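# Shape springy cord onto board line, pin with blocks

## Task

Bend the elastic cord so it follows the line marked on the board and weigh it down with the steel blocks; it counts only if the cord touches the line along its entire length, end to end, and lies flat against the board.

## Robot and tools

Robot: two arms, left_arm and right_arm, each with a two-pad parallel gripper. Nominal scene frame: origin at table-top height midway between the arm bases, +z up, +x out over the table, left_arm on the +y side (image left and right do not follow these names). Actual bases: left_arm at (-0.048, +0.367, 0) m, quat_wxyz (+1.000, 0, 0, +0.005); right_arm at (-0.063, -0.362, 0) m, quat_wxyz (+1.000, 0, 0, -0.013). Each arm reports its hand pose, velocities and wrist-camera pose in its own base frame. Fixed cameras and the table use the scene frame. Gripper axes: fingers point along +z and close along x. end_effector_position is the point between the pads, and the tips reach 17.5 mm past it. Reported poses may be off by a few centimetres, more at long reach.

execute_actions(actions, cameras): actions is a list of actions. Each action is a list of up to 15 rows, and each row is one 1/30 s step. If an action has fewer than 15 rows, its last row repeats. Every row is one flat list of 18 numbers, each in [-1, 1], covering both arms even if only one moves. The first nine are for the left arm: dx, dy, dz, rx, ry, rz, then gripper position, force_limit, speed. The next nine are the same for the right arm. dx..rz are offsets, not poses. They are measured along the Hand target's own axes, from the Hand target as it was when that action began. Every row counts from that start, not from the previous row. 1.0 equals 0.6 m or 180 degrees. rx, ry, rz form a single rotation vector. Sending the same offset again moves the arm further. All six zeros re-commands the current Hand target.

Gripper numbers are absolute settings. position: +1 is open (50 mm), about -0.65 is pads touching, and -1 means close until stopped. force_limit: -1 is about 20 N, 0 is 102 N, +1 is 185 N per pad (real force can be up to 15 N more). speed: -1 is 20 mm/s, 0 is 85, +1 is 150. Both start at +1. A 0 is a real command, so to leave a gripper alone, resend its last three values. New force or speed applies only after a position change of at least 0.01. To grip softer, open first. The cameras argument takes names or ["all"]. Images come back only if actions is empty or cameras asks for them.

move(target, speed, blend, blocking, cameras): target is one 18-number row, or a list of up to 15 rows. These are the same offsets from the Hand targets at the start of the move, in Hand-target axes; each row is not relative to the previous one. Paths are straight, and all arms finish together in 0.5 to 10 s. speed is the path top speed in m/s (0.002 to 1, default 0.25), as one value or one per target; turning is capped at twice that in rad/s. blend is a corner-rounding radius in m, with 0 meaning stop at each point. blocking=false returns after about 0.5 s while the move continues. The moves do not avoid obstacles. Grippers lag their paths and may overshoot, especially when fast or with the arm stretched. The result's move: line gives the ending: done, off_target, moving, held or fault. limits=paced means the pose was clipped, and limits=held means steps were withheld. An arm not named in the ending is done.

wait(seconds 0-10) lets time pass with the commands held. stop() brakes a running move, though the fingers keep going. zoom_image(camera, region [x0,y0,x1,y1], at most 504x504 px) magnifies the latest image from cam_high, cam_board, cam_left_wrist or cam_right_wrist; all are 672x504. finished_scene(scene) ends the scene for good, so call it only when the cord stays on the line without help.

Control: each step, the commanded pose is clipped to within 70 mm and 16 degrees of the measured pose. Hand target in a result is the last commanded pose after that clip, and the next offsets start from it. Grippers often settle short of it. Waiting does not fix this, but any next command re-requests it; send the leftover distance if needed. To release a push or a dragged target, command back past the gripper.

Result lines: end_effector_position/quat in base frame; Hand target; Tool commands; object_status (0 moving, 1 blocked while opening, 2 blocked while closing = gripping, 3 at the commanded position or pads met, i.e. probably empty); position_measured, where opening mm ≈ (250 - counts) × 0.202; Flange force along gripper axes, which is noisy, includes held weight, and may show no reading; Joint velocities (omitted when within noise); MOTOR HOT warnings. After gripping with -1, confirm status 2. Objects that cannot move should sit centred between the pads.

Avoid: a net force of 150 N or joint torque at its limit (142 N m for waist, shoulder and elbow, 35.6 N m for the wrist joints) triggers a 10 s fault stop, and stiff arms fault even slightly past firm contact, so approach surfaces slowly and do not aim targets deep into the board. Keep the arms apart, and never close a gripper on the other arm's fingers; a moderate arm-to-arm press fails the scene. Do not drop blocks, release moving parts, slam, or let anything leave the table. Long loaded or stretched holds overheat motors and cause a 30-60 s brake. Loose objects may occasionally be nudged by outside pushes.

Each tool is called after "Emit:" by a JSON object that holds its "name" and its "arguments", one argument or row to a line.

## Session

Emit:
{"name": "execute_actions", "arguments": {
  "actions": []
}}

Scene clock: 0.00 s.
left_arm: end_effector_position=(+0.3001, -0.0582, +0.1938) position_measured=3 object_status=3 end_effector_quat_wxyz=(+0.056, +0.359, +0.922, -0.134) | right_arm: end_effector_position=(+0.4279, +0.3034, +0.2868) position_measured=3 object_status=3 end_effector_quat_wxyz=(-0.226, +0.336, +0.843, +0.353)
Joint positions: left_arm=[0.541 -0.384 -0.623 0.253 -1.482 0.247] | right_arm=[0.321 0.101 0.093 -0.862 -1.466 0.543]
Joint velocities: within noise
Flange force (N): no reading
Hand target: left_arm +0.3001, -0.0582, +0.1938; +0.056, +0.359, +0.922, -0.134 | right_arm +0.4279, +0.3034, +0.2868; -0.226, +0.336, +0.843, +0.353
Tool commands: left_gripper/position=+1.0 left_gripper/force_limit=+1.0 left_gripper/speed=+1.0 right_gripper/position=+1.0 right_gripper/force_limit=+1.0 right_gripper/speed=+1.0
camera_calibration:
cam_left_wrist: T_world_to_cam=[[-0.732355, 0.649031, -0.205951, 0.308733], [0.632371, 0.760443, 0.14776, -0.161151], [0.252514, -0.0220246, -0.967342, 0.242445], [0, 0, 0, 1]] pos_world=[0.266789, -0.072491, 0.321923]
cam_right_wrist: T_world_to_cam=[[-0.674824, 0.413498, 0.611254, -0.00636198], [0.729945, 0.252113, 0.635311, -0.555651], [0.108595, 0.874905, -0.471962, -0.0469411], [0, 0, 0, 1]] pos_world=[0.406399, 0.183786, 0.334745]

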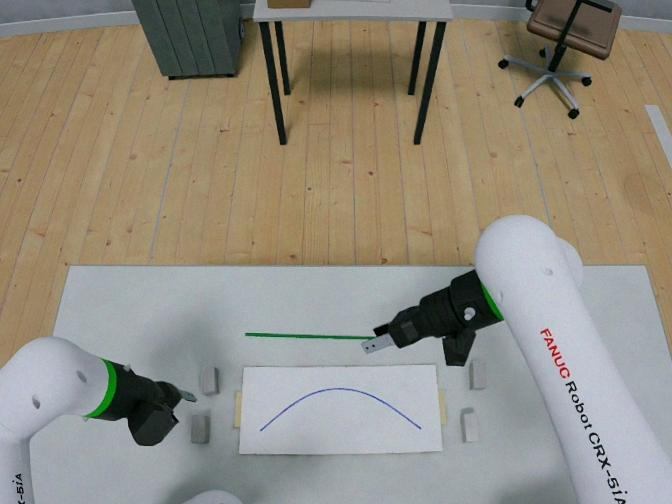

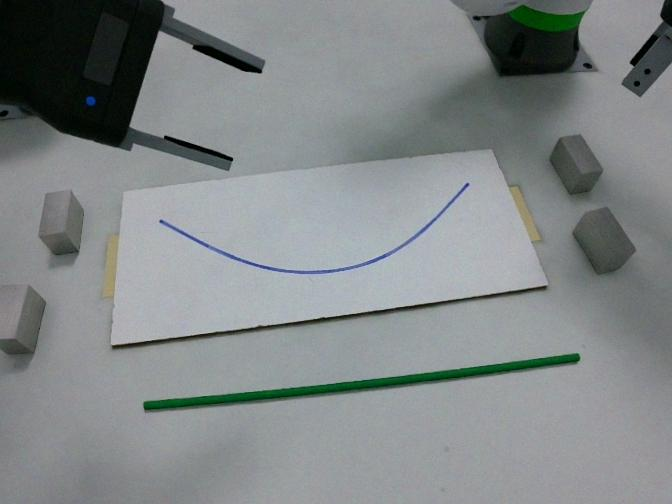

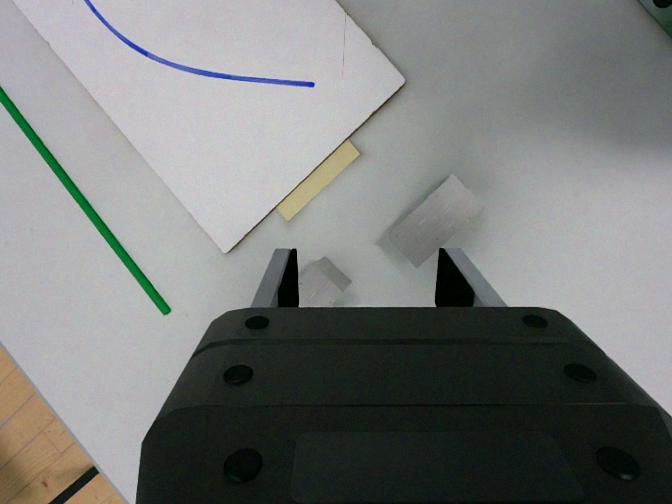

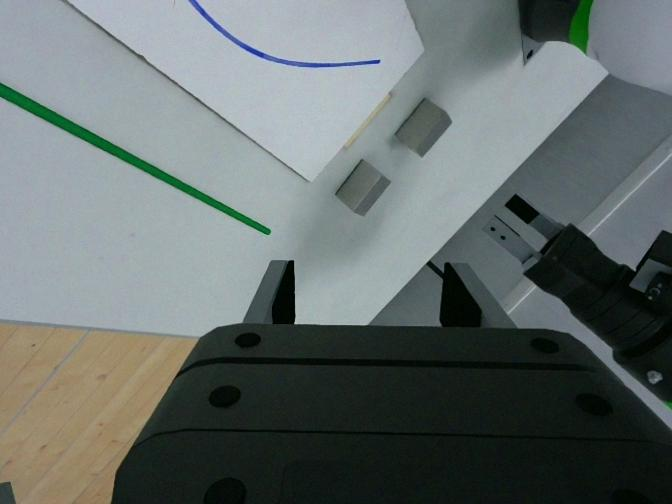

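Emit:
{"name": "move", "arguments": {
  "target": [0.055,-0.037,-0.188,-0.0363,0.0885,0.262,1,-0.5,0,0.356,-0.016,-0.0897,0.0606,-0.2763,0.242,1,-0.5,0],
  "cameras": ["cam_left_wrist","cam_right_wrist"],
  "speed": 0.4
}}

Emit:
{"name": "zoom_image", "arguments": {
  "camera": "cam_right_wrist",
  "region": [0, 0, 336, 300]
}}

Emit:
{"name": "zoom_image", "arguments": {
  "camera": "cam_right_wrist",
  "region": [336, 0, 672, 300]
}}

Emit:
{"name": "zoom_image", "arguments": {
  "camera": "cam_left_wrist",
  "region": [100, 0, 604, 300]
}}

Scene clock: 13.03 s.
left_arm: end_effector_position=(+0.2599, -0.0202, +0.2999) position_measured=3 object_status=3 end_effector_quat_wxyz=(+0.000, +0.707, +0.707, +0.000) | right_arm: end_effector_position=(+0.2852, +0.3451, +0.4497) position_measured=3 object_status=3 end_effector_quat_wxyz=(+0.000, +0.707, +0.707, +0.000)
Joint positions: left_arm=[0.443 -0.504 -0.339 -0.001 -1.735 -0.443] | right_arm=[1.174 0.083 0.491 -0.001 -1.98 -1.175]
Flange force (N): left_arm=[0.4 -0.2 6.5] | right_arm=[1.0 2.1 1.4]
Hand target: left_arm +0.2599, -0.0202, +0.2999; +0.000, +0.707, +0.707, +0.000 | right_arm +0.2852, +0.3451, +0.4497; +0.000, +0.707, +0.707, +0.000
Off the commanded pose: left_arm 0.000 m, 0 deg | right_arm 0.000 m, 0 deg.
move: done
camera_calibration:
cam_left_wrist: T_world_to_cam=[[0.00626508, 0.999969, -0.00481642, 0.0313181], [0.934875, -0.00414759, 0.354953, -0.336485], [0.354922, -0.00672656, -0.934872, 0.319994], [0, 0, 0, 1]] pos_world=[0.200803, -0.0305603, 0.41874]
cam_right_wrist: T_world_to_cam=[[-0.00243953, 0.99994, -0.0107061, -0.333915], [0.944588, 0.00581849, 0.328206, -0.403677], [0.328248, -0.00931217, -0.944546, 0.464001], [0, 0, 0, 1]] pos_world=[0.228187, 0.340564, 0.567184]
Images, in order (width x height): cam_left_wrist 672x504, cam_right_wrist 672x504.

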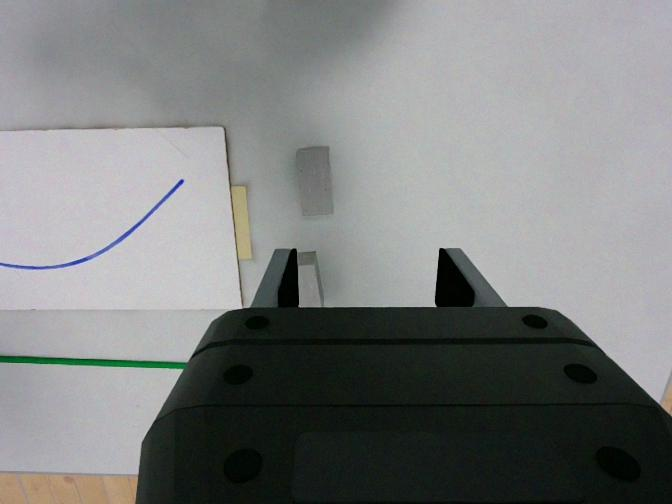

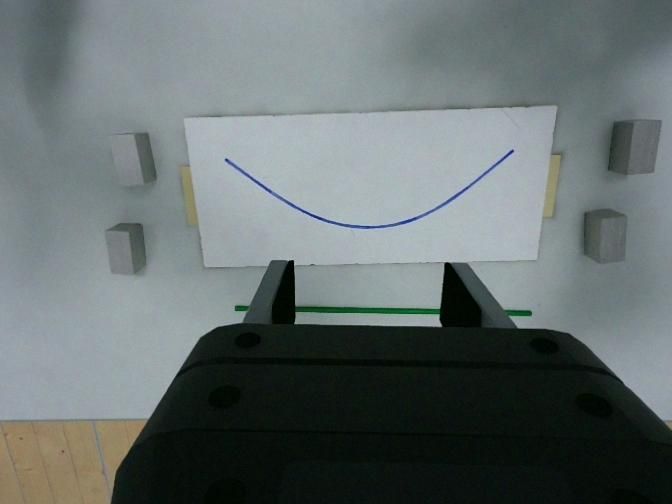

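Scaled by 1.500.

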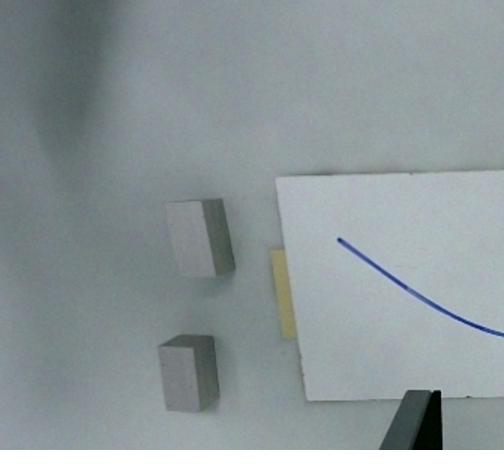

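Scaled by 1.500.

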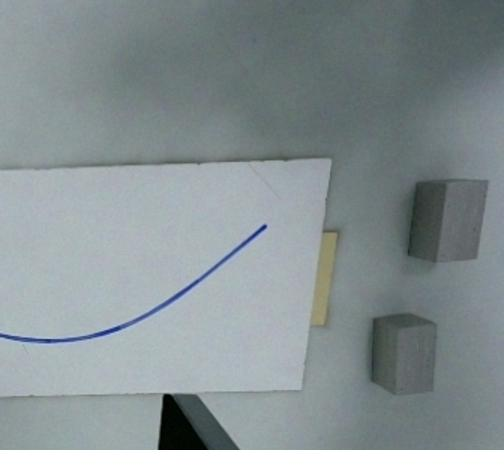

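Scaled by 1.000.

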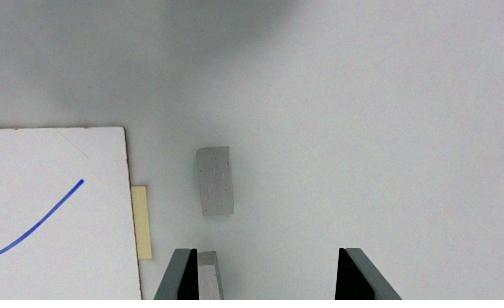

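Emit:
{"name": "move", "arguments": {
  "target": [-0.0522,0.0237,0.3582,0,0,-0.011,1,-0.5,0,-0.4513,0.017,0.6078,0,0,-0.005,1,-0.5,0],
  "cameras": ["cam_left_wrist","cam_right_wrist"],
  "speed": 0.35
}}

Scene clock: 46.27 s.
left_arm: end_effector_position=(+0.2741, -0.0513, +0.0849) position_measured=3 object_status=3 end_effector_quat_wxyz=(+0.000, +0.695, +0.719, +0.000) | right_arm: end_effector_position=(+0.2951, +0.0742, +0.0851) position_measured=3 object_status=3 end_effector_quat_wxyz=(+0.000, +0.702, +0.713, +0.000)
Joint positions: left_arm=[0.299 -0.372 -0.772 -0.001 -1.171 -0.264] | right_arm=[0.688 -0.286 -0.715 0 -1.143 -0.672]
Flange force (N): left_arm=[2.7 -2.2 6.3] | right_arm=[-0.4 2.8 3.6]
Hand target: left_arm +0.2741, -0.0513, +0.0849; +0.000, +0.695, +0.719, +0.000 | right_arm +0.2951, +0.0742, +0.0851; +0.000, +0.702, +0.713, +0.000
Off the commanded pose: left_arm 0.000 m, 0 deg | right_arm 0.000 m, 0 deg.
move: done
camera_calibration:
cam_left_wrist: T_world_to_cam=[[-0.0283202, 0.999587, -0.00483372, 0.0707023], [0.934412, 0.0281907, 0.355077, -0.271871], [0.355067, 0.00553918, -0.934824, 0.114421], [0, 0, 0, 1]] pos_world=[0.215414, -0.0636427, 0.20384]
cam_right_wrist: T_world_to_cam=[[-0.0180948, 0.999779, -0.0107107, -0.0623217], [0.944381, 0.0206083, 0.328206, -0.292781], [0.328354, -0.00417613, -0.944545, 0.11345], [0, 0, 0, 1]] pos_world=[0.238118, 0.0688154, 0.202584]
Images, in order (width x height): cam_left_wrist 672x504, cam_right_wrist 672x504.

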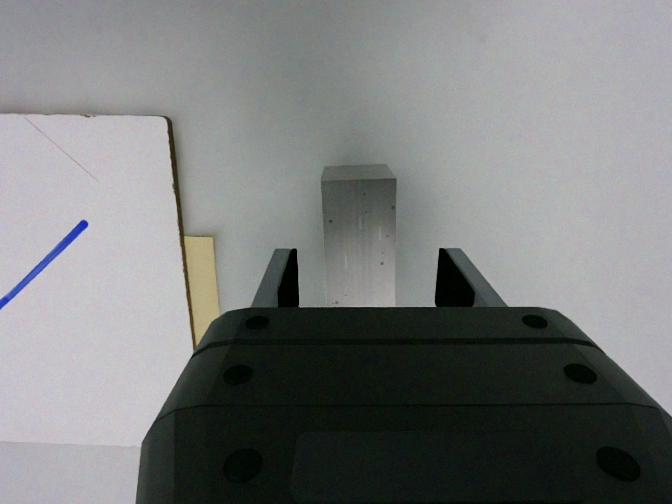

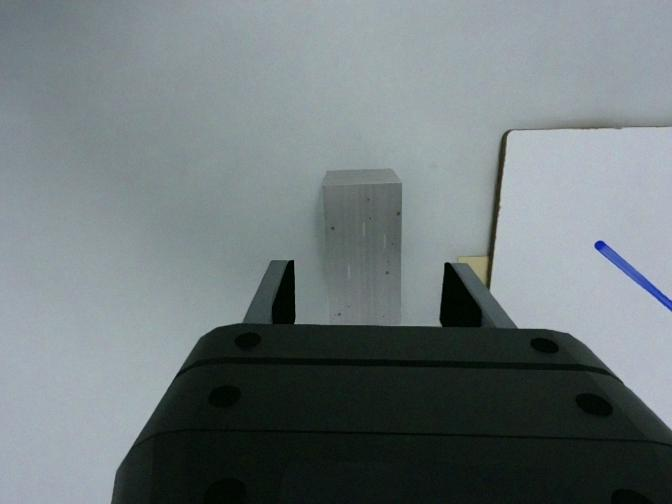

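Emit:
{"name": "move", "arguments": {
  "target": [
    [-0.0022,0.004,0.0913,0,0,-0.01,1,-0.5,0,0,0.0075,0.0955,0,0,-0.013,1,-0.5,0],
    [-0.0022,0.004,0.0913,0,0,-0.01,-1,-0.5,0,0,0.0075,0.0955,0,0,-0.013,-1,-0.5,0],
    [-0.0022,0.004,-0.05,0,0,-0.01,-1,-0.5,0,0,0.0075,-0.03,0,0,-0.013,-1,-0.5,0],
    [-0.0022,0.004,-0.05,0,0,-0.01,-1,-0.5,0,0.4058,0.093,0.02,0,0,0.1206,-1,-0.5,0],
    [-0.0022,0.004,-0.05,0,0,-0.01,-1,-0.5,0,0.4058,0.093,0.083,0,0,0.1206,-1,-0.5,0]
  ],
  "speed": [0.15,0.15,0.15,0.3,0.08],
  "blend": [0,0,0.03,0.01,0],
  "cameras": ["cam_left_wrist","cam_right_wrist","cam_board"]
}}

Scene clock: 63.17 s.
left_arm: end_effector_position=(+0.2766, -0.0526, +0.1149) position_measured=104 object_status=2 end_effector_quat_wxyz=(+0.000, +0.684, +0.730, +0.000) | right_arm: end_effector_position=(+0.3471, +0.3185, +0.0351) position_measured=104 object_status=2 end_effector_quat_wxyz=(+0.000, +0.823, +0.568, +0.000)
Joint positions: left_arm=[0.291 -0.398 -0.713 -0.001 -1.255 -0.225] | right_arm=[1.022 0.228 -0.349 -0.001 -0.994 -1.385]
Flange force (N): left_arm=[0.8 -1.0 11.6] | right_arm=[0.5 1.5 8.5]
Hand target: left_arm +0.2766, -0.0526, +0.1149; +0.000, +0.684, +0.730, +0.000 | right_arm +0.3471, +0.3185, +0.0351; +0.000, +0.823, +0.568, +0.000
Off the commanded pose: left_arm 0.000 m, 0 deg | right_arm 0.000 m, 0 deg.
move: done
camera_calibration:
cam_left_wrist: T_world_to_cam=[[-0.0597088, 0.998204, -0.00483568, 0.0807727], [0.933073, 0.0575329, 0.355057, -0.282865], [0.354697, 0.016688, -0.934832, 0.142182], [0, 0, 0, 1]] pos_world=[0.218325, -0.0667263, 0.23374]
cam_right_wrist: T_world_to_cam=[[0.352974, 0.935568, -0.0110189, -0.414482], [0.885028, -0.330038, 0.32833, -0.198232], [0.303539, -0.125644, -0.944499, 0.0975803], [0, 0, 0, 1]] pos_world=[0.292123, 0.334612, 0.152683]
Images, in order (width x height): cam_board 672x504, cam_left_wrist 672x504, cam_right_wrist 672x504.

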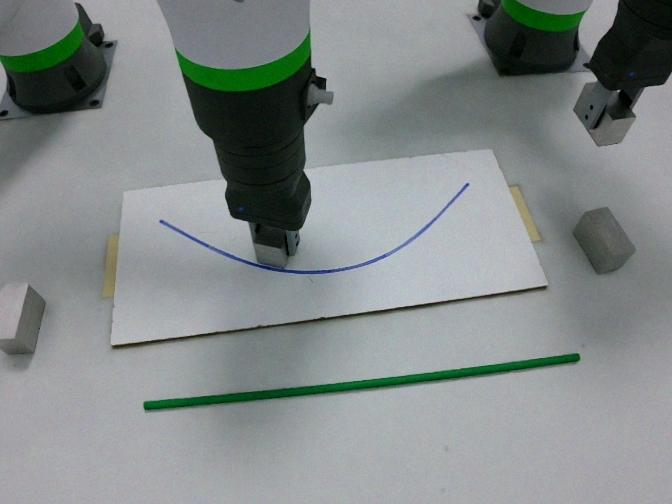

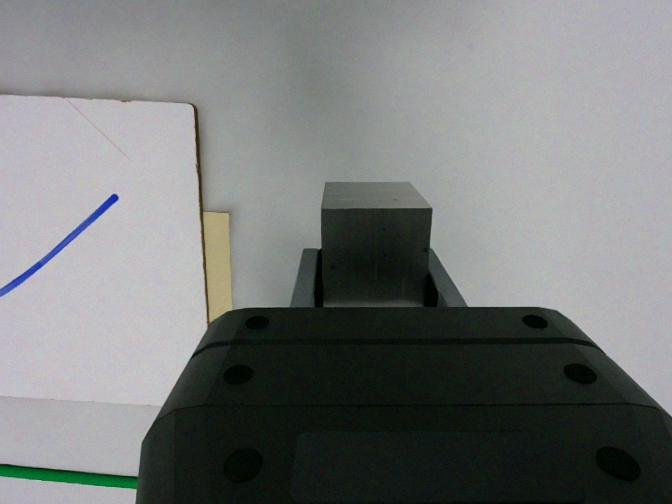

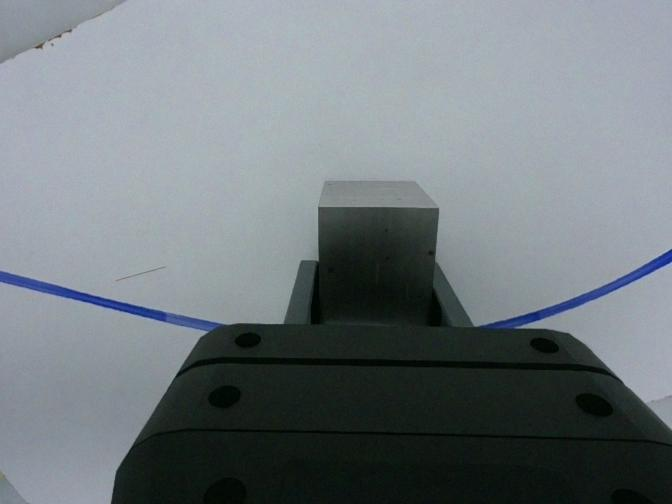

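Emit:
{"name": "zoom_image", "arguments": {
  "camera": "cam_board",
  "region": [210, 210, 350, 310]
}}

Scaled by 3.600.

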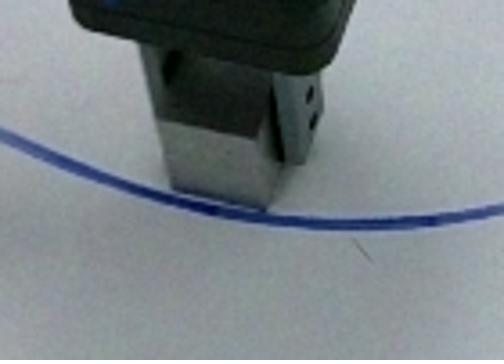

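Emit:
{"name": "move", "arguments": {
  "target": [
    [0,0,0,0,0,0,-1,-0.5,0,0,0,0.0013,0,0,0,-1,-0.5,0],
    [0,0,0,0,0,0,-1,-0.5,0,0,0,0.0013,0,0,0,1,-0.5,0],
    [0,0,0,0,0,0,-1,-0.5,0,0,0,-0.12,0,0,0,1,-0.5,0],
    [0,0,0,0,0,0,-1,-0.5,0,-0.3857,0.2695,-0.12,0,0,-0.093,1,-0.5,0],
    [-0.459,0.0563,0.05,0,0,-0.108,-1,-0.5,0,-0.3857,0.2695,-0.0865,0,0,-0.093,1,-0.5,0],
    [-0.459,0.0563,0.1288,0,0,-0.108,-1,-0.5,0,-0.3857,0.2695,-0.0865,0,0,-0.093,1,-0.5,0]
  ],
  "speed": [0.02,0.02,0.12,0.3,0.3,0.08],
  "blend": [0,0,0.02,0.05,0.01,0],
  "cameras": ["cam_left_wrist","cam_right_wrist","cam_board"]
}}

Emit:
{"name": "zoom_image", "arguments": {
  "camera": "cam_board",
  "region": [230, 190, 430, 310]
}}

Scene clock: 82.07 s.
left_arm: end_effector_position=(+0.3284, -0.3251, +0.0374) position_measured=104 object_status=2 end_effector_quat_wxyz=(+0.000, +0.550, +0.835, +0.000) | right_arm: end_effector_position=(+0.4160, +0.0448, +0.0871) position_measured=3 object_status=3 end_effector_quat_wxyz=(+0.000, +0.732, +0.682, +0.000)
Joint positions: left_arm=[-0.496 0.205 -0.372 -0.001 -0.995 0.901] | right_arm=[0.423 0.034 -0.432 0 -1.106 -0.494]
Flange force (N): left_arm=[3.4 -0.3 10.6] | right_arm=[-0.2 1.5 3.2]
Hand target: left_arm +0.3284, -0.3251, +0.0373; +0.000, +0.550, +0.835, +0.000 | right_arm +0.4160, +0.0447, +0.0871; +0.000, +0.732, +0.682, +0.000
Off the commanded pose: left_arm 0.000 m, 0 deg | right_arm 0.000 m, 0 deg.
move: done
camera_calibration:
cam_left_wrist: T_world_to_cam=[[-0.388473, 0.921447, -0.00485913, 0.438519], [0.860604, 0.364697, 0.355466, -0.164374], [0.329316, 0.133907, -0.934676, 0.102367], [0, 0, 0, 1]] pos_world=[0.278103, -0.357833, 0.156241]
cam_right_wrist: T_world_to_cam=[[0.0686019, 0.997587, -0.0106915, -0.0666393], [0.942612, -0.0613038, 0.328214, -0.402629], [0.326767, -0.032594, -0.944543, 0.0774428], [0, 0, 0, 1]] pos_world=[0.358788, 0.04432, 0.204584]
Images, in order (width x height): cam_board 672x504, cam_left_wrist 672x504, cam_right_wrist 672x504.

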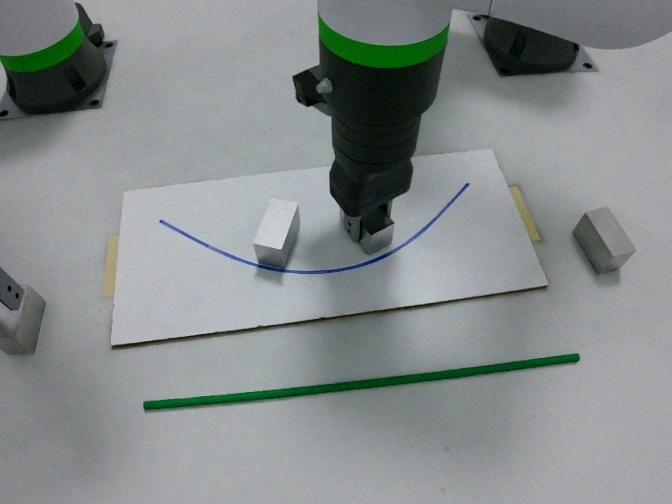

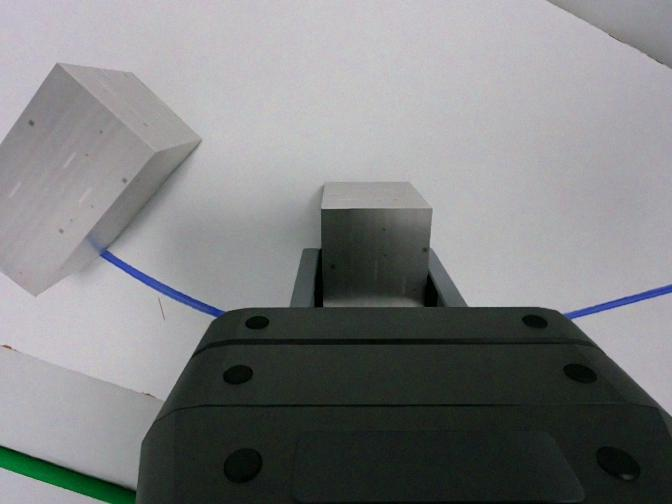

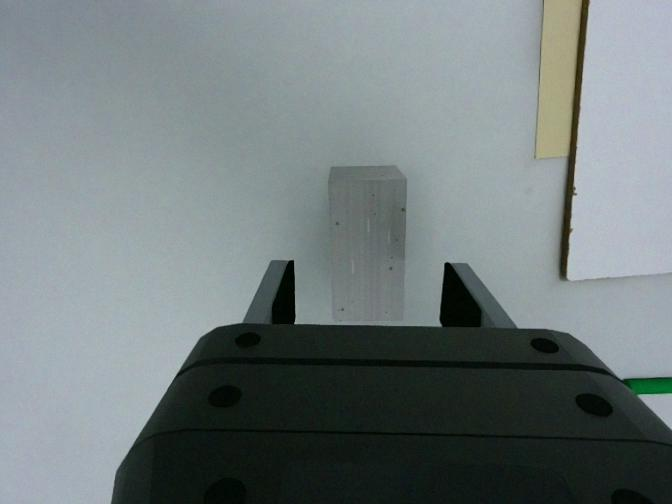

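Scaled by 2.520.

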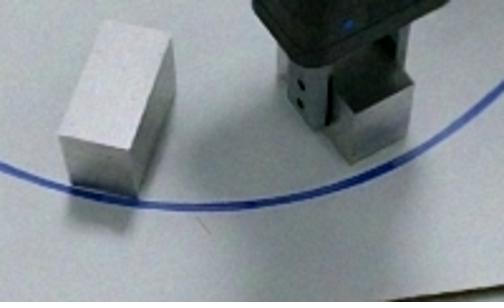

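Emit:
{"name": "move", "arguments": {
  "target": [
    [0,0.0077,0,0,0,0,-1,-0.5,0,0,0,0,0,0,0,1,-0.5,0],
    [0,0.0077,0.0013,0,0,0,-1,-0.5,0,0,0,0,0,0,0,1,-0.5,0]
  ],
  "speed": 0.03,
  "cameras": ["cam_board"]
}}

Emit:
{"name": "zoom_image", "arguments": {
  "camera": "cam_board",
  "region": [230, 190, 430, 310]
}}

Scene clock: 95.37 s.
left_arm: end_effector_position=(+0.3327, -0.3233, +0.0368) position_measured=104 object_status=2 end_effector_quat_wxyz=(+0.000, +0.550, +0.835, +0.000) | right_arm: end_effector_position=(+0.4160, +0.0447, +0.0871) position_measured=3 object_status=3 end_effector_quat_wxyz=(+0.000, +0.732, +0.682, +0.000)
Joint positions: left_arm=[-0.488 0.21 -0.368 -0.001 -0.994 0.893] | right_arm=[0.423 0.034 -0.432 0 -1.106 -0.494]
Flange force (N): left_arm=[28.7 -8.1 -48.1] | right_arm=[-0.3 1.8 3.5]
Hand target: left_arm +0.3326, -0.3232, +0.0366; +0.000, +0.550, +0.835, +0.000 | right_arm +0.4160, +0.0447, +0.0871; +0.000, +0.732, +0.682, +0.000
Off the commanded pose: left_arm 0.000 m, 0 deg | right_arm 0.000 m, 0 deg.
move: done
Images, in order (width x height): cam_board 672x504.

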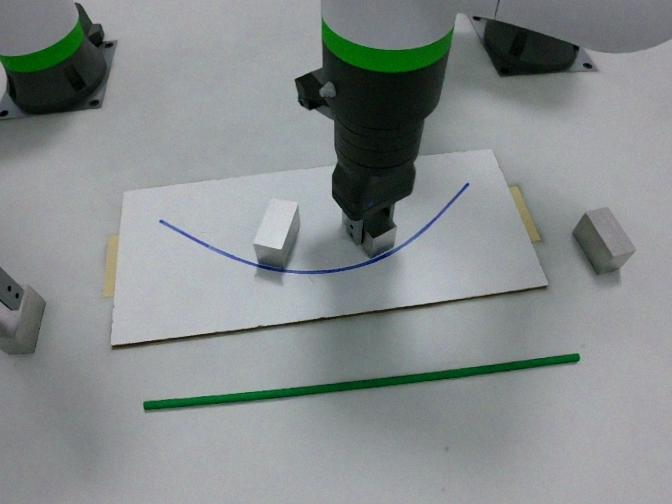

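Scaled by 2.520.

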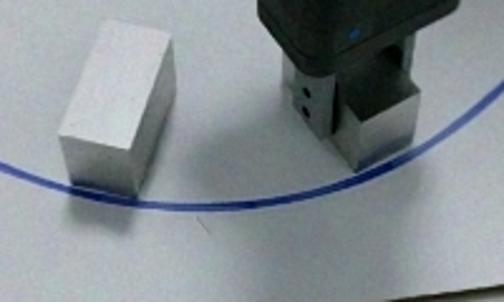

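Emit:
{"name": "move", "arguments": {
  "target": [
    [0,0,-0.0003,0,0,0,-1,-0.5,0,0.0023,0.0013,0.0988,0,0,-0.007,1,-0.5,0],
    [0,0,-0.0003,0,0,0,1,-0.5,0,0.0023,0.0013,0.0988,0,0,-0.007,-1,-0.5,0],
    [0,0,-0.19,0,0,0,1,-0.5,0,0.0023,0.0013,-0.05,0,0,-0.007,-1,-0.5,0],
    [-0.166,0.2417,-0.15,0,0,0.6467,1,-0.5,0,0.0023,0.0013,-0.05,0,0,-0.007,-1,-0.5,0],
    [-0.166,0.2417,-0.0223,0,0,0.6467,1,-0.5,0,0.0023,0.0013,-0.05,0,0,-0.007,-1,-0.5,0]
  ],
  "speed": [0.12,0.12,0.14,0.45,0.2],
  "blend": [0,0,0.03,0.02,0],
  "cameras": ["all"]
}}

Scene clock: 110.77 s.
left_arm: end_effector_position=(+0.5052, -0.3577, +0.0499) position_measured=3 object_status=3 end_effector_quat_wxyz=(-0.001, +1.000, -0.028, +0.000) | right_arm: end_effector_position=(+0.4169, +0.0461, +0.1171) position_measured=104 object_status=2 end_effector_quat_wxyz=(+0.000, +0.724, +0.690, +0.000)
Joint positions: left_arm=[-0.405 0.541 0.13 -0.001 -1.16 -1.221] | right_arm=[0.425 0.003 -0.387 0 -1.182 -0.474]
Flange force (N): left_arm=[-3.4 -3.3 4.6] | right_arm=[-0.3 1.2 8.9]
Hand target: left_arm +0.5051, -0.3577, +0.0499; -0.001, +1.000, -0.028, +0.000 | right_arm +0.4169, +0.0461, +0.1171; +0.000, +0.724, +0.690, +0.000
Off the commanded pose: left_arm 0.000 m, 0 deg | right_arm 0.000 m, 0 deg.
move: done
camera_calibration:
cam_left_wrist: T_world_to_cam=[[0.998069, -0.0618076, -0.00611209, -0.514751], [-0.0556421, -0.933531, 0.354151, -0.310432], [-0.0275951, -0.353128, -0.935168, 0.0663483], [0, 0, 0, 1]] pos_world=[0.498315, -0.298184, 0.16884]
cam_right_wrist: T_world_to_cam=[[0.0466351, 0.998854, -0.0107354, -0.0586032], [0.943753, -0.0405356, 0.328156, -0.414645], [0.327345, -0.0254351, -0.944563, 0.104963], [0, 0, 0, 1]] pos_world=[0.359697, 0.0443979, 0.234584]

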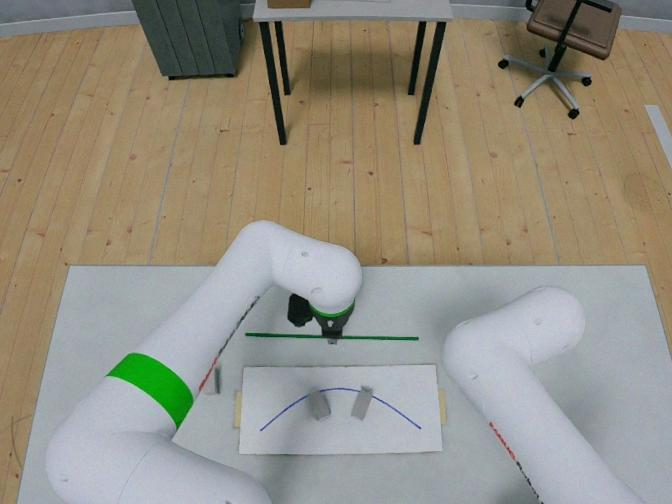

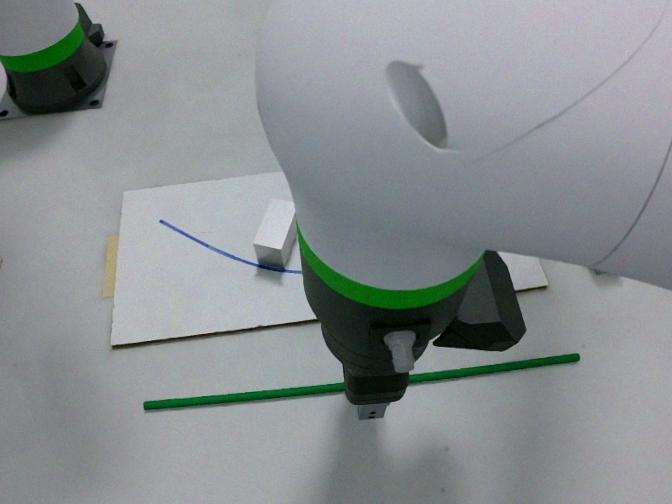

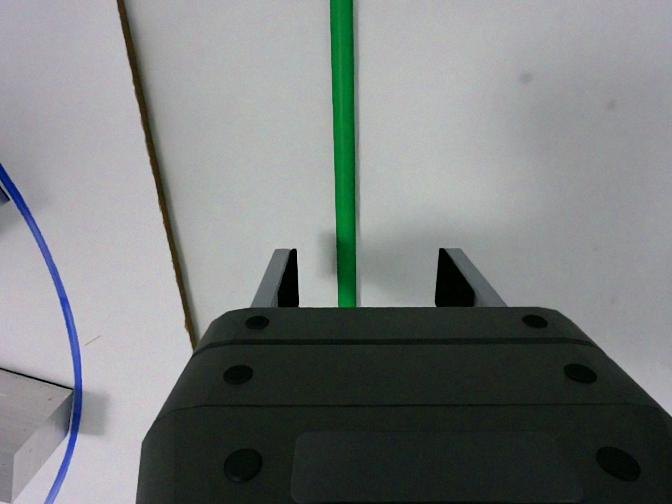

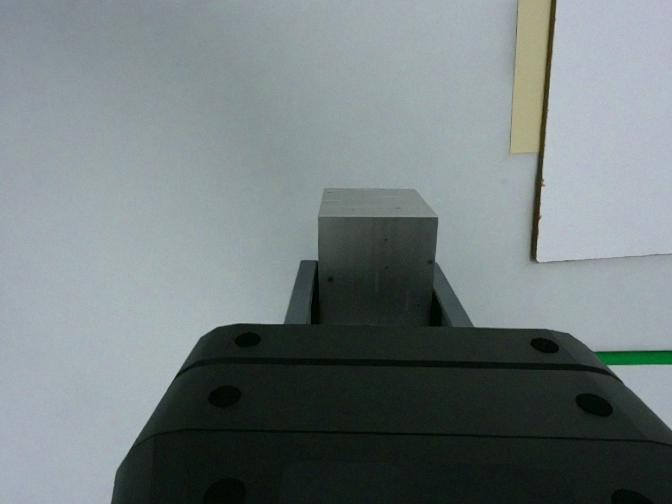

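Emit:
{"name": "move", "arguments": {
  "target": [
    [-0.011,0,0.0498,0,0,-0.0072,1,-0.5,0,0,0,0,0,0,0,-1,-0.5,0],
    [-0.011,0,0.0498,0,0,-0.0072,-1,-0.8,-0.5,0,0,0,0,0,0,-1,-0.5,0],
    [-0.011,0,-0.08,0,0,-0.0072,-1,-0.8,-0.5,0,0,0,0,0,0,-1,-0.5,0],
    [-0.2005,0.0451,-0.08,0,0,-0.0189,-1,-0.8,-0.5,0,0,0,0,0,0,-1,-0.5,0],
    [-0.2005,0.0451,0.037,0,0,-0.0189,-1,-0.8,-0.5,0,0,0,0,0,0,-1,-0.5,0]
  ],
  "speed": [0.08,0.1,0.12,0.2,0.1],
  "blend": [0,0,0.01,0.01,0],
  "cameras": ["cam_board","cam_left_wrist"]
}}

Scene clock: 133.93 s.
left_arm: end_effector_position=(+0.3835, -0.3779, +0.0276) position_measured=214 object_status=2 end_effector_quat_wxyz=(-0.001, +1.000, +0.002, +0.000) | right_arm: end_effector_position=(+0.4169, +0.0461, +0.1171) position_measured=104 object_status=2 end_effector_quat_wxyz=(+0.000, +0.724, +0.690, +0.000)
Joint positions: left_arm=[-0.535 0.387 -0.156 -0.001 -1.028 -1.032] | right_arm=[0.425 0.003 -0.387 0 -1.182 -0.474]
Flange force (N): left_arm=[-2.2 -2.8 4.0] | right_arm=[-0.2 1.7 8.6]
Hand target: left_arm +0.3835, -0.3779, +0.0277; -0.001, +1.000, +0.002, +0.000 | right_arm +0.4169, +0.0461, +0.1171; +0.000, +0.724, +0.690, +0.000
Off the commanded pose: left_arm 0.000 m, 0 deg | right_arm 0.000 m, 0 deg.
move: done
camera_calibration:
cam_left_wrist: T_world_to_cam=[[0.999979, -0.00253584, -0.00599778, -0.373065], [-0.000248772, -0.935264, 0.35395, -0.350165], [-0.00650707, -0.353941, -0.935245, 0.0266634], [0, 0, 0, 1]] pos_world=[0.373144, -0.319006, 0.14664]
Images, in order (width x height): cam_board 672x504, cam_left_wrist 672x504.

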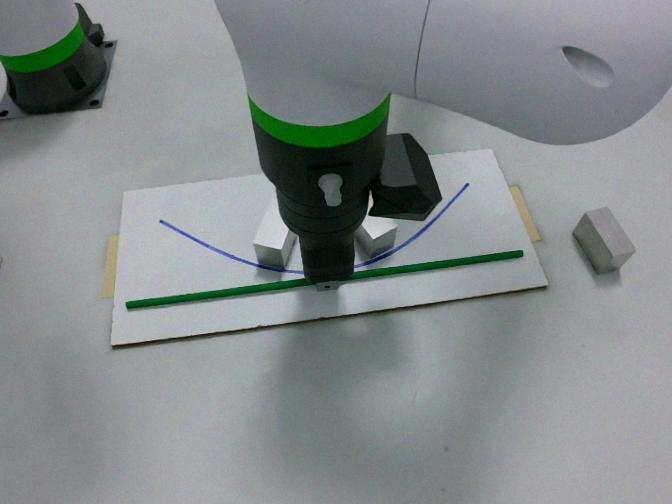

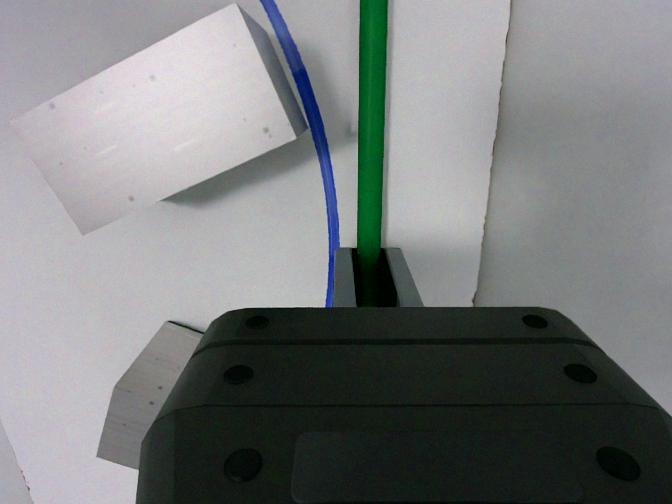

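Emit:
{"name": "move", "arguments": {
  "target": [
    [0,0,0,0,0,0,0.2,-0.8,-0.5,0,0,0,0,0,0,-1,-0.5,0],
    [0,0,-0.17,0,0,0,0.2,-0.8,-0.5,0,0,0,0,0,0,-1,-0.5,0],
    [0.0147,-0.534,-0.15,0,0,-0.5267,1,-0.5,0,0,0,0,0,0,-1,-0.5,0],
    [0.0147,-0.534,-0.099,0,0,-0.5267,1,-0.5,0,0.2364,0.0511,0.062,0,0,0.0944,-1,-0.5,0]
  ],
  "speed": [0.05,0.12,0.4,0.25],
  "cameras": ["cam_left_wrist","cam_right_wrist"]
}}


Emit:
{"name": "move", "arguments": {
  "target": [
    [0,0,0,0,0,0,0.2,-0.8,-0.5, 0,0,0,0,0,0,-1,-0.5,0],
    [0,0,-0.17,0,0,0,0.2,-0.8,-0.5, 0,0,0,0,0,0,-1,-0.5,0],
    [0.0147,-0.534,-0.15,0,0,-0.5267,1,-0.5,0, 0,0,0,0,0,0,-1,-0.5,0],
    [0.0147,-0.534,-0.099,0,0,-0.5267,1,-0.5,0, 0.2364,0.0511,0.062,0,0,0.0944,-1,-0.5,0]
  ],
  "speed": [0.05,0.12,0.4,0.25],
  "cameras": ["cam_left_wrist","cam_right_wrist"]
}}

Scene clock: 158.90 s.
left_arm: end_effector_position=(+0.3912, -0.0576, +0.0874) position_measured=3 object_status=3 end_effector_quat_wxyz=(+0.000, +0.676, +0.737, +0.000) | right_arm: end_effector_position=(+0.4545, +0.1862, +0.0798) position_measured=104 object_status=2 end_effector_quat_wxyz=(+0.000, +0.818, +0.575, +0.000)
Joint positions: left_arm=[0.188 -0.026 -0.491 -0.001 -1.106 -0.1] | right_arm=[0.657 0.218 -0.242 0 -1.111 -1.002]
Flange force (N): left_arm=[1.9 -2.4 5.7] | right_arm=[-0.3 3.1 7.4]
Hand target: left_arm +0.3912, -0.0576, +0.0874; +0.000, +0.676, +0.737, +0.000 | right_arm +0.4545, +0.1862, +0.0798; +0.000, +0.818, +0.575, +0.000
Off the commanded pose: left_arm 0.000 m, 0 deg | right_arm 0.000 m, 0 deg.
move: done
camera_calibration:
cam_left_wrist: T_world_to_cam=[[-0.0812906, 0.996679, -0.00481033, 0.100853], [0.931579, 0.077695, 0.355139, -0.378003], [0.354333, 0.0243883, -0.934801, 0.0764995], [0, 0, 0, 1]] pos_world=[0.333232, -0.073015, 0.20624]
cam_right_wrist: T_world_to_cam=[[0.336485, 0.941628, -0.0107047, -0.32178], [0.890606, -0.314518, 0.32848, -0.357087], [0.305939, -0.120062, -0.94445, 0.0883407], [0, 0, 0, 1]] pos_world=[0.399271, 0.201293, 0.197285]
Images, in order (width x height): cam_left_wrist 672x504, cam_right_wrist 672x504.

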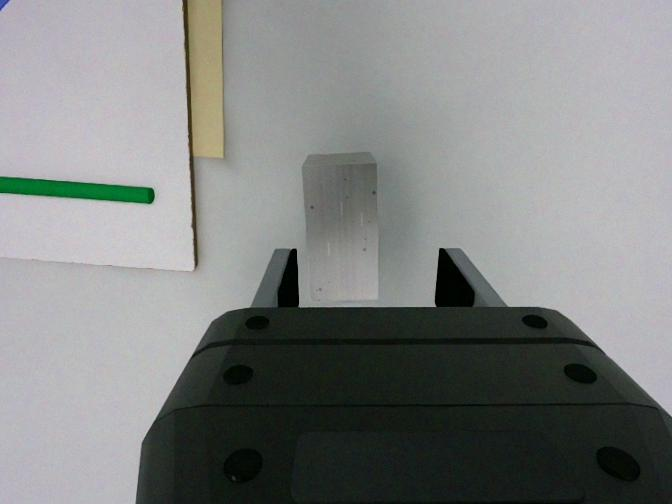

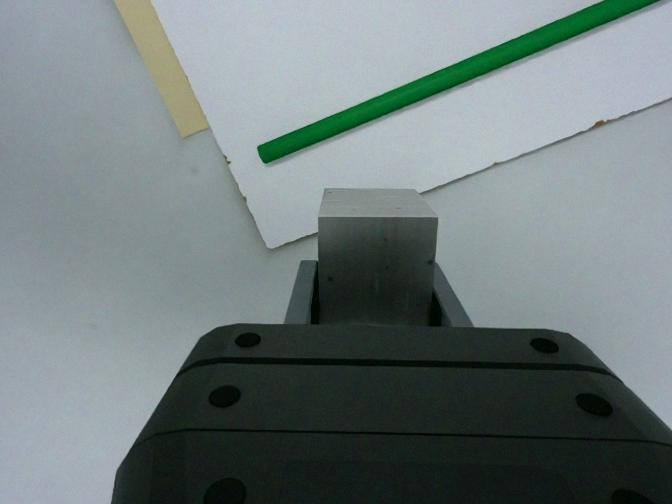

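Emit:
{"name": "move", "arguments": {
  "target": [
    [-0.014,-0.0063,0.0955,0,0,-0.0106,1,-0.5,0, 0,0,0,0,0,0,-1,-0.5,0],
    [-0.014,-0.0063,0.0955,0,0,-0.0106,-1,-0.5,0, 0,0,0,0,0,0,-1,-0.5,0],
    [-0.014,-0.0063,-0.02,0,0,-0.0106,-1,-0.5,0, 0,0,0,0,0,0,-1,-0.5,0],
    [-0.2234,0.0522,0.0123,0,0,-0.0961,-1,-0.5,0, 0,0,0,0,0,0,-1,-0.5,0]
  ],
  "speed": [0.12,0.12,0.12,0.25],
  "blend": [0,0,0.02,0],
  "cameras": ["cam_left_wrist","cam_board"]
}}

Scene clock: 168.17 s.
left_arm: end_effector_position=(+0.4341, -0.1883, +0.0799) position_measured=104 object_status=2 end_effector_quat_wxyz=(+0.000, +0.557, +0.831, +0.000) | right_arm: end_effector_position=(+0.4545, +0.1862, +0.0798) position_measured=104 object_status=2 end_effector_quat_wxyz=(+0.000, +0.818, +0.575, +0.000)
Joint positions: left_arm=[-0.132 0.175 -0.293 -0.001 -1.103 0.522] | right_arm=[0.657 0.218 -0.242 0 -1.111 -1.002]
Flange force (N): left_arm=[2.8 -2.0 10.5] | right_arm=[0.2 0.7 8.5]
Hand target: left_arm +0.4341, -0.1884, +0.0799; +0.000, +0.557, +0.831, +0.000 | right_arm +0.4545, +0.1862, +0.0798; +0.000, +0.818, +0.575, +0.000
Off the commanded pose: left_arm 0.000 m, 0 deg | right_arm 0.000 m, 0 deg.
move: done
camera_calibration:
cam_left_wrist: T_world_to_cam=[[-0.374014, 0.92741, -0.00495052, 0.348692], [0.8662, 0.351226, 0.355441, -0.325265], [0.331378, 0.128652, -0.934686, 0.0870902], [0, 0, 0, 1]] pos_world=[0.383301, -0.220343, 0.198741]
Images, in order (width x height): cam_board 672x504, cam_left_wrist 672x504.

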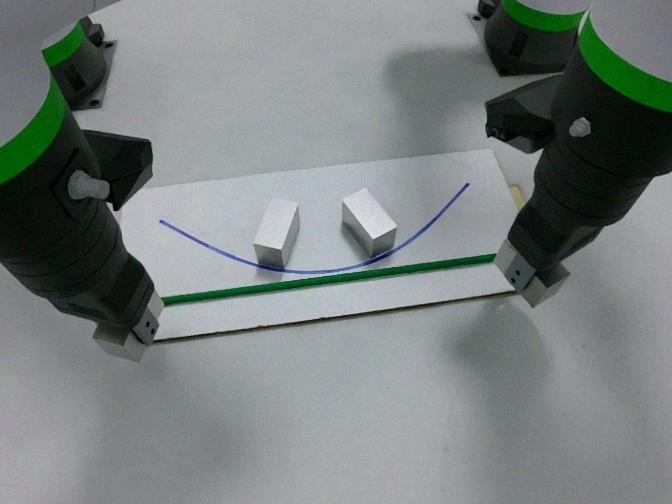

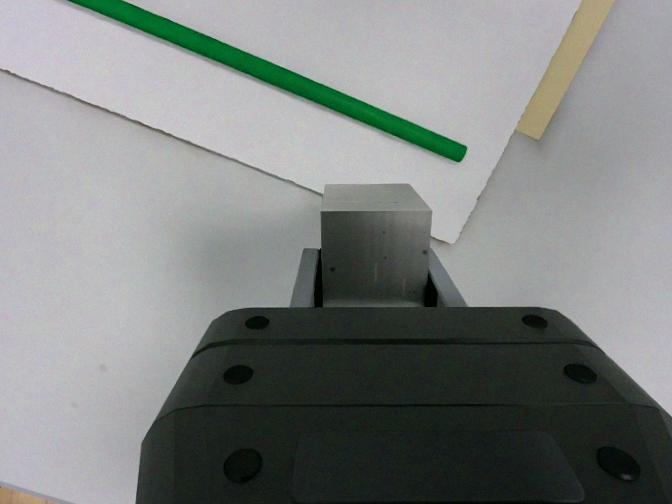

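Emit:
{"name": "move", "arguments": {
  "target": [
    [0,0,0.0707,0,0,0,-1,-0.5,0, 0,0,0.0733,0,0,0,-1,-0.5,0],
    [0.07,-0.1513,0.0707,0,0,-0.0774,-1,-0.5,0, -0.0695,-0.1511,0.0733,0,0,0.078,-1,-0.5,0]
  ],
  "speed": [0.1,0.045],
  "cameras": ["cam_board","cam_left_wrist","cam_right_wrist"]
}}

Scene clock: 175.40 s.
left_arm: end_effector_position=(+0.3342, -0.1839, +0.0375) position_measured=104 object_status=2 end_effector_quat_wxyz=(+0.000, +0.452, +0.892, +0.000) | right_arm: end_effector_position=(+0.3550, +0.1777, +0.0359) position_measured=104 object_status=2 end_effector_quat_wxyz=(+0.000, +0.882, +0.471, +0.000)
Joint positions: left_arm=[-0.156 0.01 -0.59 -0.001 -0.971 0.789] | right_arm=[0.797 0.052 -0.551 -0.001 -0.968 -1.388]
Flange force (N): left_arm=[2.6 0.3 10.9] | right_arm=[1.8 1.8 8.9]
Hand target: left_arm +0.3342, -0.1839, +0.0375; +0.000, +0.452, +0.892, +0.000 | right_arm +0.3550, +0.1777, +0.0359; +0.000, +0.882, +0.471, +0.000
Off the commanded pose: left_arm 0.000 m, 0 deg | right_arm 0.000 m, 0 deg.
move: done
camera_calibration:
cam_left_wrist: T_world_to_cam=[[-0.586333, 0.810054, -0.00503391, 0.356339], [0.756047, 0.549452, 0.355661, -0.151929], [0.290871, 0.20473, -0.934601, 0.107545], [0, 0, 0, 1]] pos_world=[0.292517, -0.227194, 0.156341]
cam_right_wrist: T_world_to_cam=[[0.554969, 0.831798, -0.0110422, -0.338785], [0.787724, -0.521204, 0.328385, -0.183412], [0.267394, -0.190941, -0.94448, 0.10259], [0, 0, 0, 1]] pos_world=[0.305061, 0.205794, 0.153383]
Images, in order (width x height): cam_board 672x504, cam_left_wrist 672x504, cam_right_wrist 672x504.

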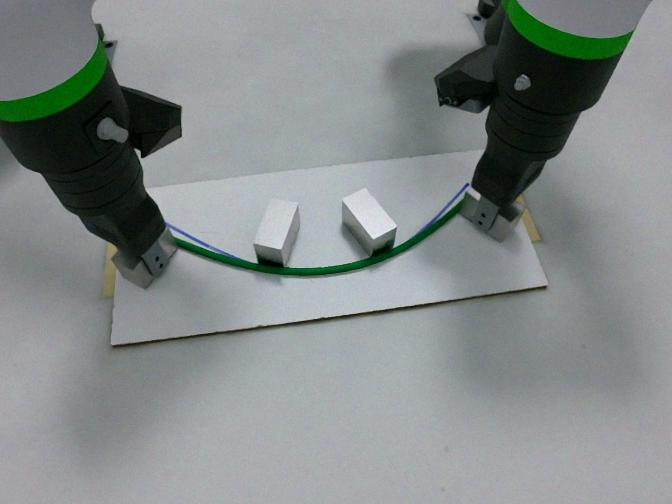

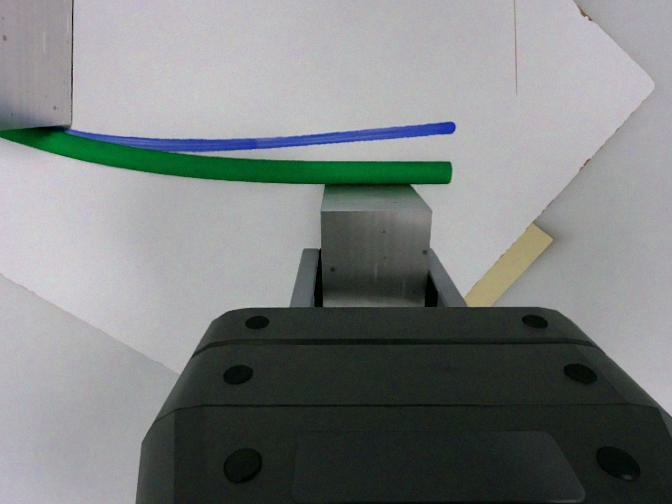

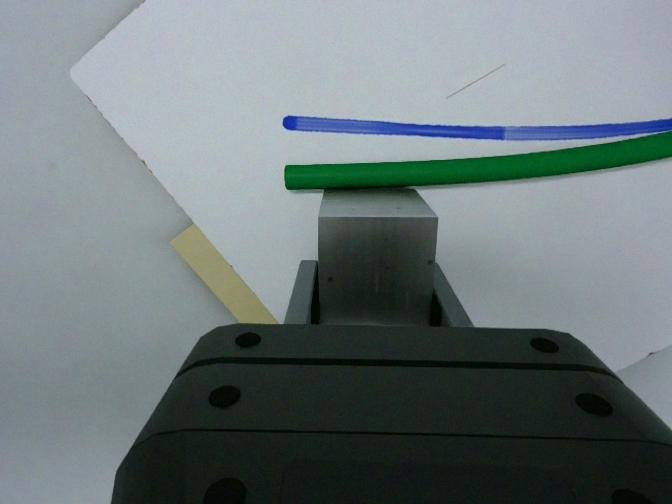

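Emit:
{"name": "move", "arguments": {
  "target": [0.0182,-0.0237,0,0,0,-0.0136,-1,-0.5,0, -0.0182,-0.0255,0,0,0,0.0137,-1,-0.5,0],
  "speed": 0.03,
  "cameras": ["cam_board","cam_left_wrist","cam_right_wrist"]
}}

Emit:
{"name": "zoom_image", "arguments": {
  "camera": "cam_board",
  "region": [140, 160, 490, 300]
}}

Scene clock: 186.23 s.
left_arm: end_effector_position=(+0.3163, -0.1835, +0.0375) position_measured=104 object_status=2 end_effector_quat_wxyz=(+0.000, +0.433, +0.901, +0.000) | right_arm: end_effector_position=(+0.3362, +0.1772, +0.0359) position_measured=104 object_status=2 end_effector_quat_wxyz=(+0.000, +0.892, +0.452, +0.000)
Joint positions: left_arm=[-0.163 -0.031 -0.631 -0.001 -0.971 0.839] | right_arm=[0.834 0.009 -0.596 -0.001 -0.967 -1.467]
Flange force (N): left_arm=[2.8 0.2 11.3] | right_arm=[0.9 1.9 9.2]
Hand target: left_arm +0.3163, -0.1835, +0.0375; +0.000, +0.433, +0.901, +0.000 | right_arm +0.3362, +0.1772, +0.0359; +0.000, +0.892, +0.452, +0.000
Off the commanded pose: left_arm 0.000 m, 0 deg | right_arm 0.000 m, 0 deg.
move: done
camera_calibration:
cam_left_wrist: T_world_to_cam=[[-0.620311, 0.78434, -0.0050243, 0.351586], [0.731957, 0.581161, 0.355657, -0.125167], [0.281876, 0.21694, -0.934603, 0.117759], [0, 0, 0, 1]] pos_world=[0.276516, -0.228568, 0.156341]
cam_right_wrist: T_world_to_cam=[[0.59018, 0.807196, -0.0110622, -0.335388], [0.764614, -0.554546, 0.328396, -0.155225], [0.258946, -0.202271, -0.944475, 0.112356], [0, 0, 0, 1]] pos_world=[0.287533, 0.207371, 0.153383]
Images, in order (width x height): cam_board 672x504, cam_left_wrist 672x504, cam_right_wrist 672x504.

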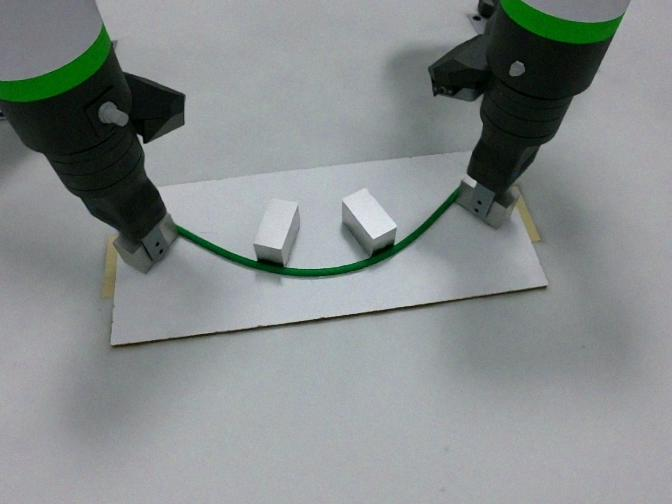

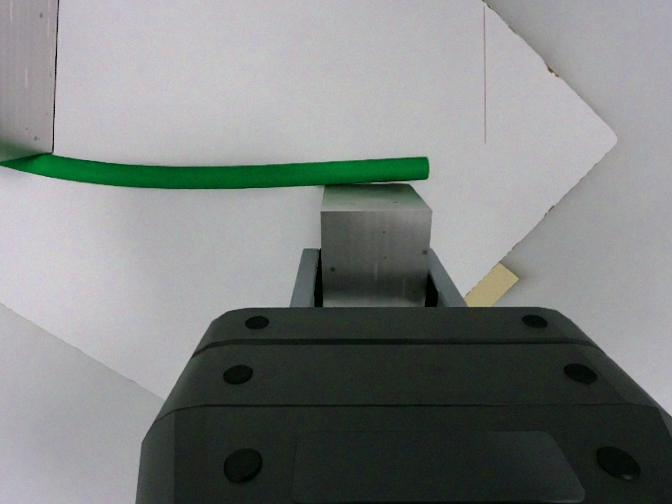

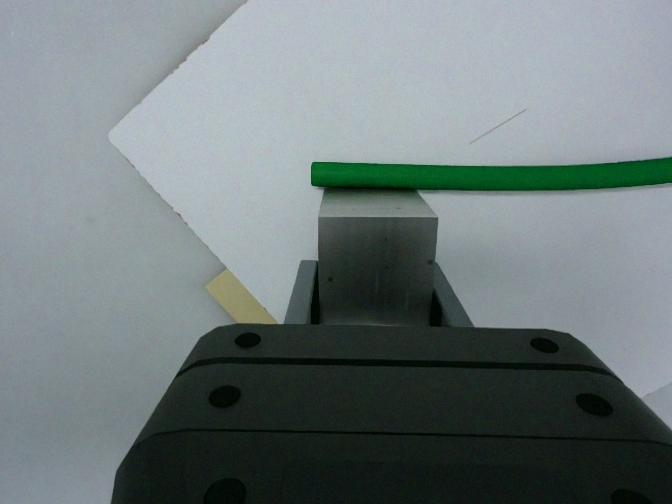

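Scaled by 1.440.

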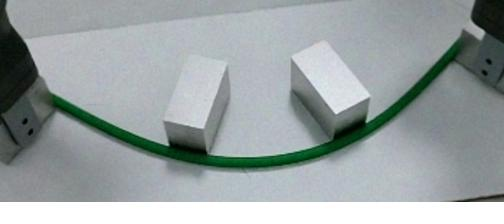

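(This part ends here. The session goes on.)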